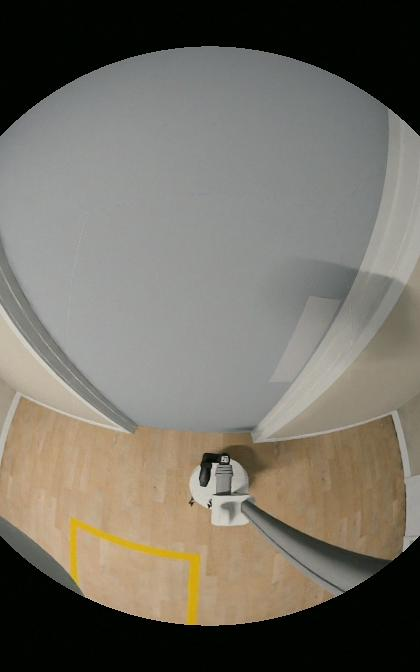

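Emit:
move:
  r1: {"base":{"translate_m":0.4},"pace":"slow","contact_limits":{"translate_m":0.6}}
  blocking: false

Emit:
wait:
  seconds: 6
  cameras: ["r1_head_left_camera","r1_head_camera"]

Scene clock: 316.50 s.
move: r1 moving
r1.base_odometry: x=-0.084 y=+1.899 heading=+2.905
r1.turned_by_wheels: +0.000
r1.turned_by_imu: +0.000
r1.base_tilt: forward=-1.6 right=+1.3
r1.lidar_m: 0.37 0.40 0.56 1.29 2.68 2.55 2.46 2.62 2.20 1.34 0.45 0.40
r1.base_status: translate_m moving
r1.joint_positions: lift_m=+0.300 arm_m=+0.000 wrist_yaw_rad=+3.089 wrist_pitch_rad=+0.002 wrist_roll_rad=+0.000 gripper_m=+0.056
r1.joint_status: not commanded
r1.measured_speeds: translate_m=+0.049 strafe_m=+0.000 rotate_rad=+0.001 lift_m=+0.000 arm_m=+0.000 wrist_yaw_rad=+0.000 wrist_pitch_rad=+0.000 wrist_roll_rad=+0.000
r1.motor_effort: lift_m=+13(13) arm_m=-4(4) wheel_0=+6(7) wheel_1=+5(5) wheel_2=-6(6)
r1.servo_current: wrist_yaw_rad=46(59) wrist_pitch_rad=39(52) wrist_roll_rad=46(72) gripper_m=39(46)
r1.contact_limits: translate_m 0.6
r1.hand_pose: x=-0.1125 y=+0.1024 z=+0.4781 quat_wxyz=(+0.026, -0.001, +0.000, +1.000) (m; r1's base frame)
r1.wrist_depth_mm: 136 139 - - - - - / 113 139 - - - - - / 117 140 273 - - - - / 137 161 - - - - - / - - - - - - - / 1756 1808 194 1808 187 1661 1808 / 1229 1118 1098 143 1205 1182 1205
r2: as last shown
r2.lidar_m: 0.37 0.39 2.59 2.28 2.31 2.77 2.95 2.98 2.78 2.44 2.46 0.44
r2.motor_effort: lift_m=+21(21) arm_m=+4(4) wheel_0=+5(5) wheel_1=+4(4) wheel_2=-2(3)
r2.servo_current: wrist_yaw_rad=46(52) wrist_pitch_rad=39(46) wrist_roll_rad=52(65) gripper_m=72(78)
r2.wrist_depth_mm: - - - 174 235 242 241 / - - - 174 235 1661 1182 / - - - 174 234 842 - / - - 500 174 234 842 - / - - 473 174 234 - - / - - 186 173 180 - - / - - 580 - 232 - -
pictures: none

Scene clock: 321.27 s.
earlier move: r1 done
r1.base_odometry: x=-0.461 y=+1.989 heading=+2.906
r1.turned_by_wheels: +0.001
r1.turned_by_imu: +0.003
r1.base_tilt: forward=-1.6 right=+1.3
r1.lidar_m: 0.25 0.25 0.25 0.45 2.71 2.96 2.86 2.99 2.41 0.25 0.26 0.25
r1.base_status: done
r1.joint_positions: lift_m=+0.300 arm_m=+0.000 wrist_yaw_rad=+3.098 wrist_pitch_rad=+0.002 wrist_roll_rad=+0.000 gripper_m=+0.056
r1.joint_status: not commanded
r1.measured_speeds: all 0
r1.motor_effort: lift_m=+14(14) arm_m=+7(7) wheel_0=+14(20) wheel_1=+11(14) wheel_2=-11(18)
r1.servo_current: wrist_yaw_rad=65(91) wrist_pitch_rad=33(52) wrist_roll_rad=39(72) gripper_m=46(52)
r1.contact_limits: translate_m 0.6
r1.hand_pose: x=-0.1137 y=+0.0998 z=+0.4780 quat_wxyz=(+0.022, -0.001, +0.000, +1.000) (m; r1's base frame)
r1.wrist_depth_mm: - 136 - - - - - / - 135 218 - - - - / 107 136 181 - - - - / 121 137 273 - - - - / - - - - - - - / 1756 1756 194 1808 188 1756 1661 / 1255 1098 1118 143 1098 1098 1098
r2.base_odometry: x=-0.611 y=-1.462 heading=-2.316
r2.turned_by_wheels: +0.000
r2.turned_by_imu: +0.001
r2.base_tilt: forward=-0.7 right=+0.0
r2.lidar_m: 0.37 0.41 2.61 2.30 2.32 2.71 2.98 2.99 2.75 2.44 2.47 0.45
r2.base_status: not commanded
r2.joint_positions: lift_m=+0.690 arm_m=+0.000 wrist_yaw_rad=+0.001 wrist_pitch_rad=+0.003 wrist_roll_rad=+1.568 gripper_m=-0.014
r2.joint_status: not commanded
r2.measured_speeds: all 0
r2.motor_effort: lift_m=+21(21) arm_m=+4(4) wheel_0=+5(6) wheel_1=+4(4) wheel_2=-2(3)
r2.servo_current: wrist_yaw_rad=39(65) wrist_pitch_rad=39(52) wrist_roll_rad=46(65) gripper_m=72(85)
r2.hand_pose: x=+0.4594 y=-0.0870 z=+0.8670 quat_wxyz=(+0.708, +0.706, +0.002, -0.001) (m; r2's base frame)
r2.wrist_depth_mm: - - - 174 235 241 241 / - - - 174 234 1661 1182 / - - - 173 234 831 - / - - 500 174 234 842 - / - - 473 173 234 - - / - - 186 174 180 - - / - - 574 - 233 - -
wait: 4.77 of 6 s (r1 has come to rest)
pictures: r1_head_camera, r1_head_left_camera
Images, in order (width x height): r1_head_camera 420x560, r1_head_left_camera 420x672.

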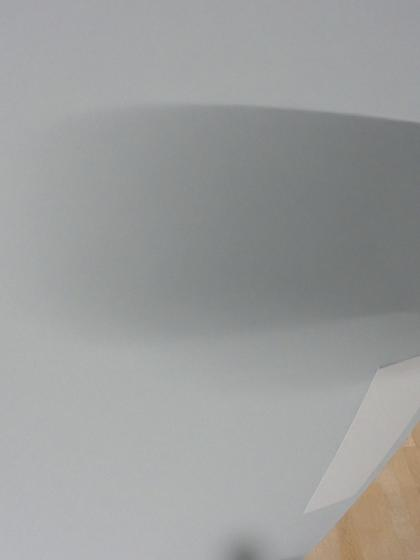

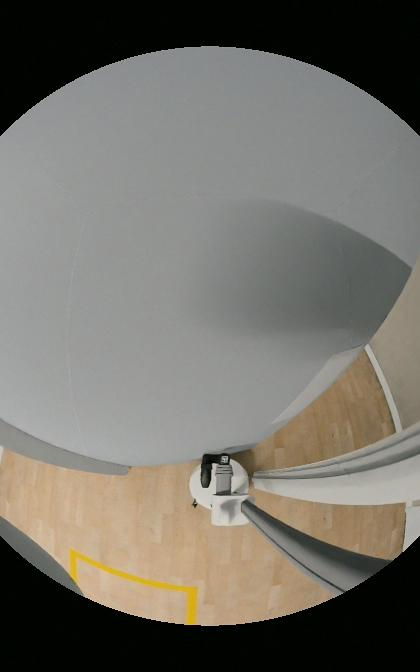

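Emit:
move:
  r1: {"base":{"translate_m":0.15,"strafe_m":0.08},"pace":"slow","contact_limits":{"translate_m":0.6,"strafe_m":0.6}}
  blocking: false

Emit:
wait:
  seconds: 4
  cameras: ["r1_head_left_camera","r1_head_right_camera"]

r1: "contact_limits": translate_m and strafe_m are given together and make one move, which takes one limit: state it under one of them only
Scene clock: 330.90 s.
r1.base_odometry: x=-0.461 y=+1.989 heading=+2.906
r1.turned_by_wheels: +0.000
r1.turned_by_imu: +0.000
r1.base_tilt: forward=-1.6 right=+1.3
r1.lidar_m: 0.25 0.25 0.25 0.42 2.70 2.95 2.87 2.97 2.45 0.25 0.29 0.25
r1.base_status: done
r1.joint_positions: lift_m=+0.300 arm_m=+0.000 wrist_yaw_rad=+3.098 wrist_pitch_rad=+0.002 wrist_roll_rad=+0.000 gripper_m=+0.056
r1.joint_status: not commanded
r1.measured_speeds: all 0
r1.motor_effort: lift_m=+14(14) arm_m=+7(7) wheel_0=+14(20) wheel_1=+11(14) wheel_2=-11(18)
r1.servo_current: wrist_yaw_rad=59(91) wrist_pitch_rad=39(52) wrist_roll_rad=46(72) gripper_m=46(52)
r1.contact_limits: translate_m 0.6
r1.hand_pose: x=-0.1137 y=+0.0998 z=+0.4780 quat_wxyz=(+0.022, -0.001, +0.000, +1.000) (m; r1's base frame)
r1.wrist_depth_mm: - 136 - - - - - / - 135 218 - - - - / 107 136 180 - - - - / 121 137 274 - - - - / - - - - - - - / 1808 1756 194 1756 187 1708 1756 / 1255 1118 1118 143 1118 1098 1160
r2.base_odometry: x=-0.611 y=-1.462 heading=-2.316
r2.turned_by_wheels: +0.000
r2.turned_by_imu: +0.000
r2.base_tilt: forward=-0.7 right=+0.1
r2.lidar_m: 0.40 0.39 2.59 2.30 2.30 2.74 2.95 2.97 2.78 2.45 2.47 0.43
r2.base_status: not commanded
r2.joint_positions: lift_m=+0.690 arm_m=+0.000 wrist_yaw_rad=+0.001 wrist_pitch_rad=+0.003 wrist_roll_rad=+1.568 gripper_m=-0.014
r2.joint_status: not commanded
r2.measured_speeds: all 0
r2.motor_effort: lift_m=+21(21) arm_m=+4(4) wheel_0=+5(6) wheel_1=+4(4) wheel_2=-2(3)
r2.servo_current: wrist_yaw_rad=46(65) wrist_pitch_rad=46(52) wrist_roll_rad=39(65) gripper_m=72(85)
r2.hand_pose: x=+0.4594 y=-0.0870 z=+0.8670 quat_wxyz=(+0.708, +0.706, +0.002, -0.001) (m; r2's base frame)
r2.wrist_depth_mm: - - - 174 234 241 241 / - - - 174 234 1708 1182 / - - - 174 234 820 - / - - 504 174 235 842 - / - - 477 174 234 - - / - - 187 173 180 - - / - - 580 - 232 - -
pictures: none

not run: a call was refused earlier in this reply.


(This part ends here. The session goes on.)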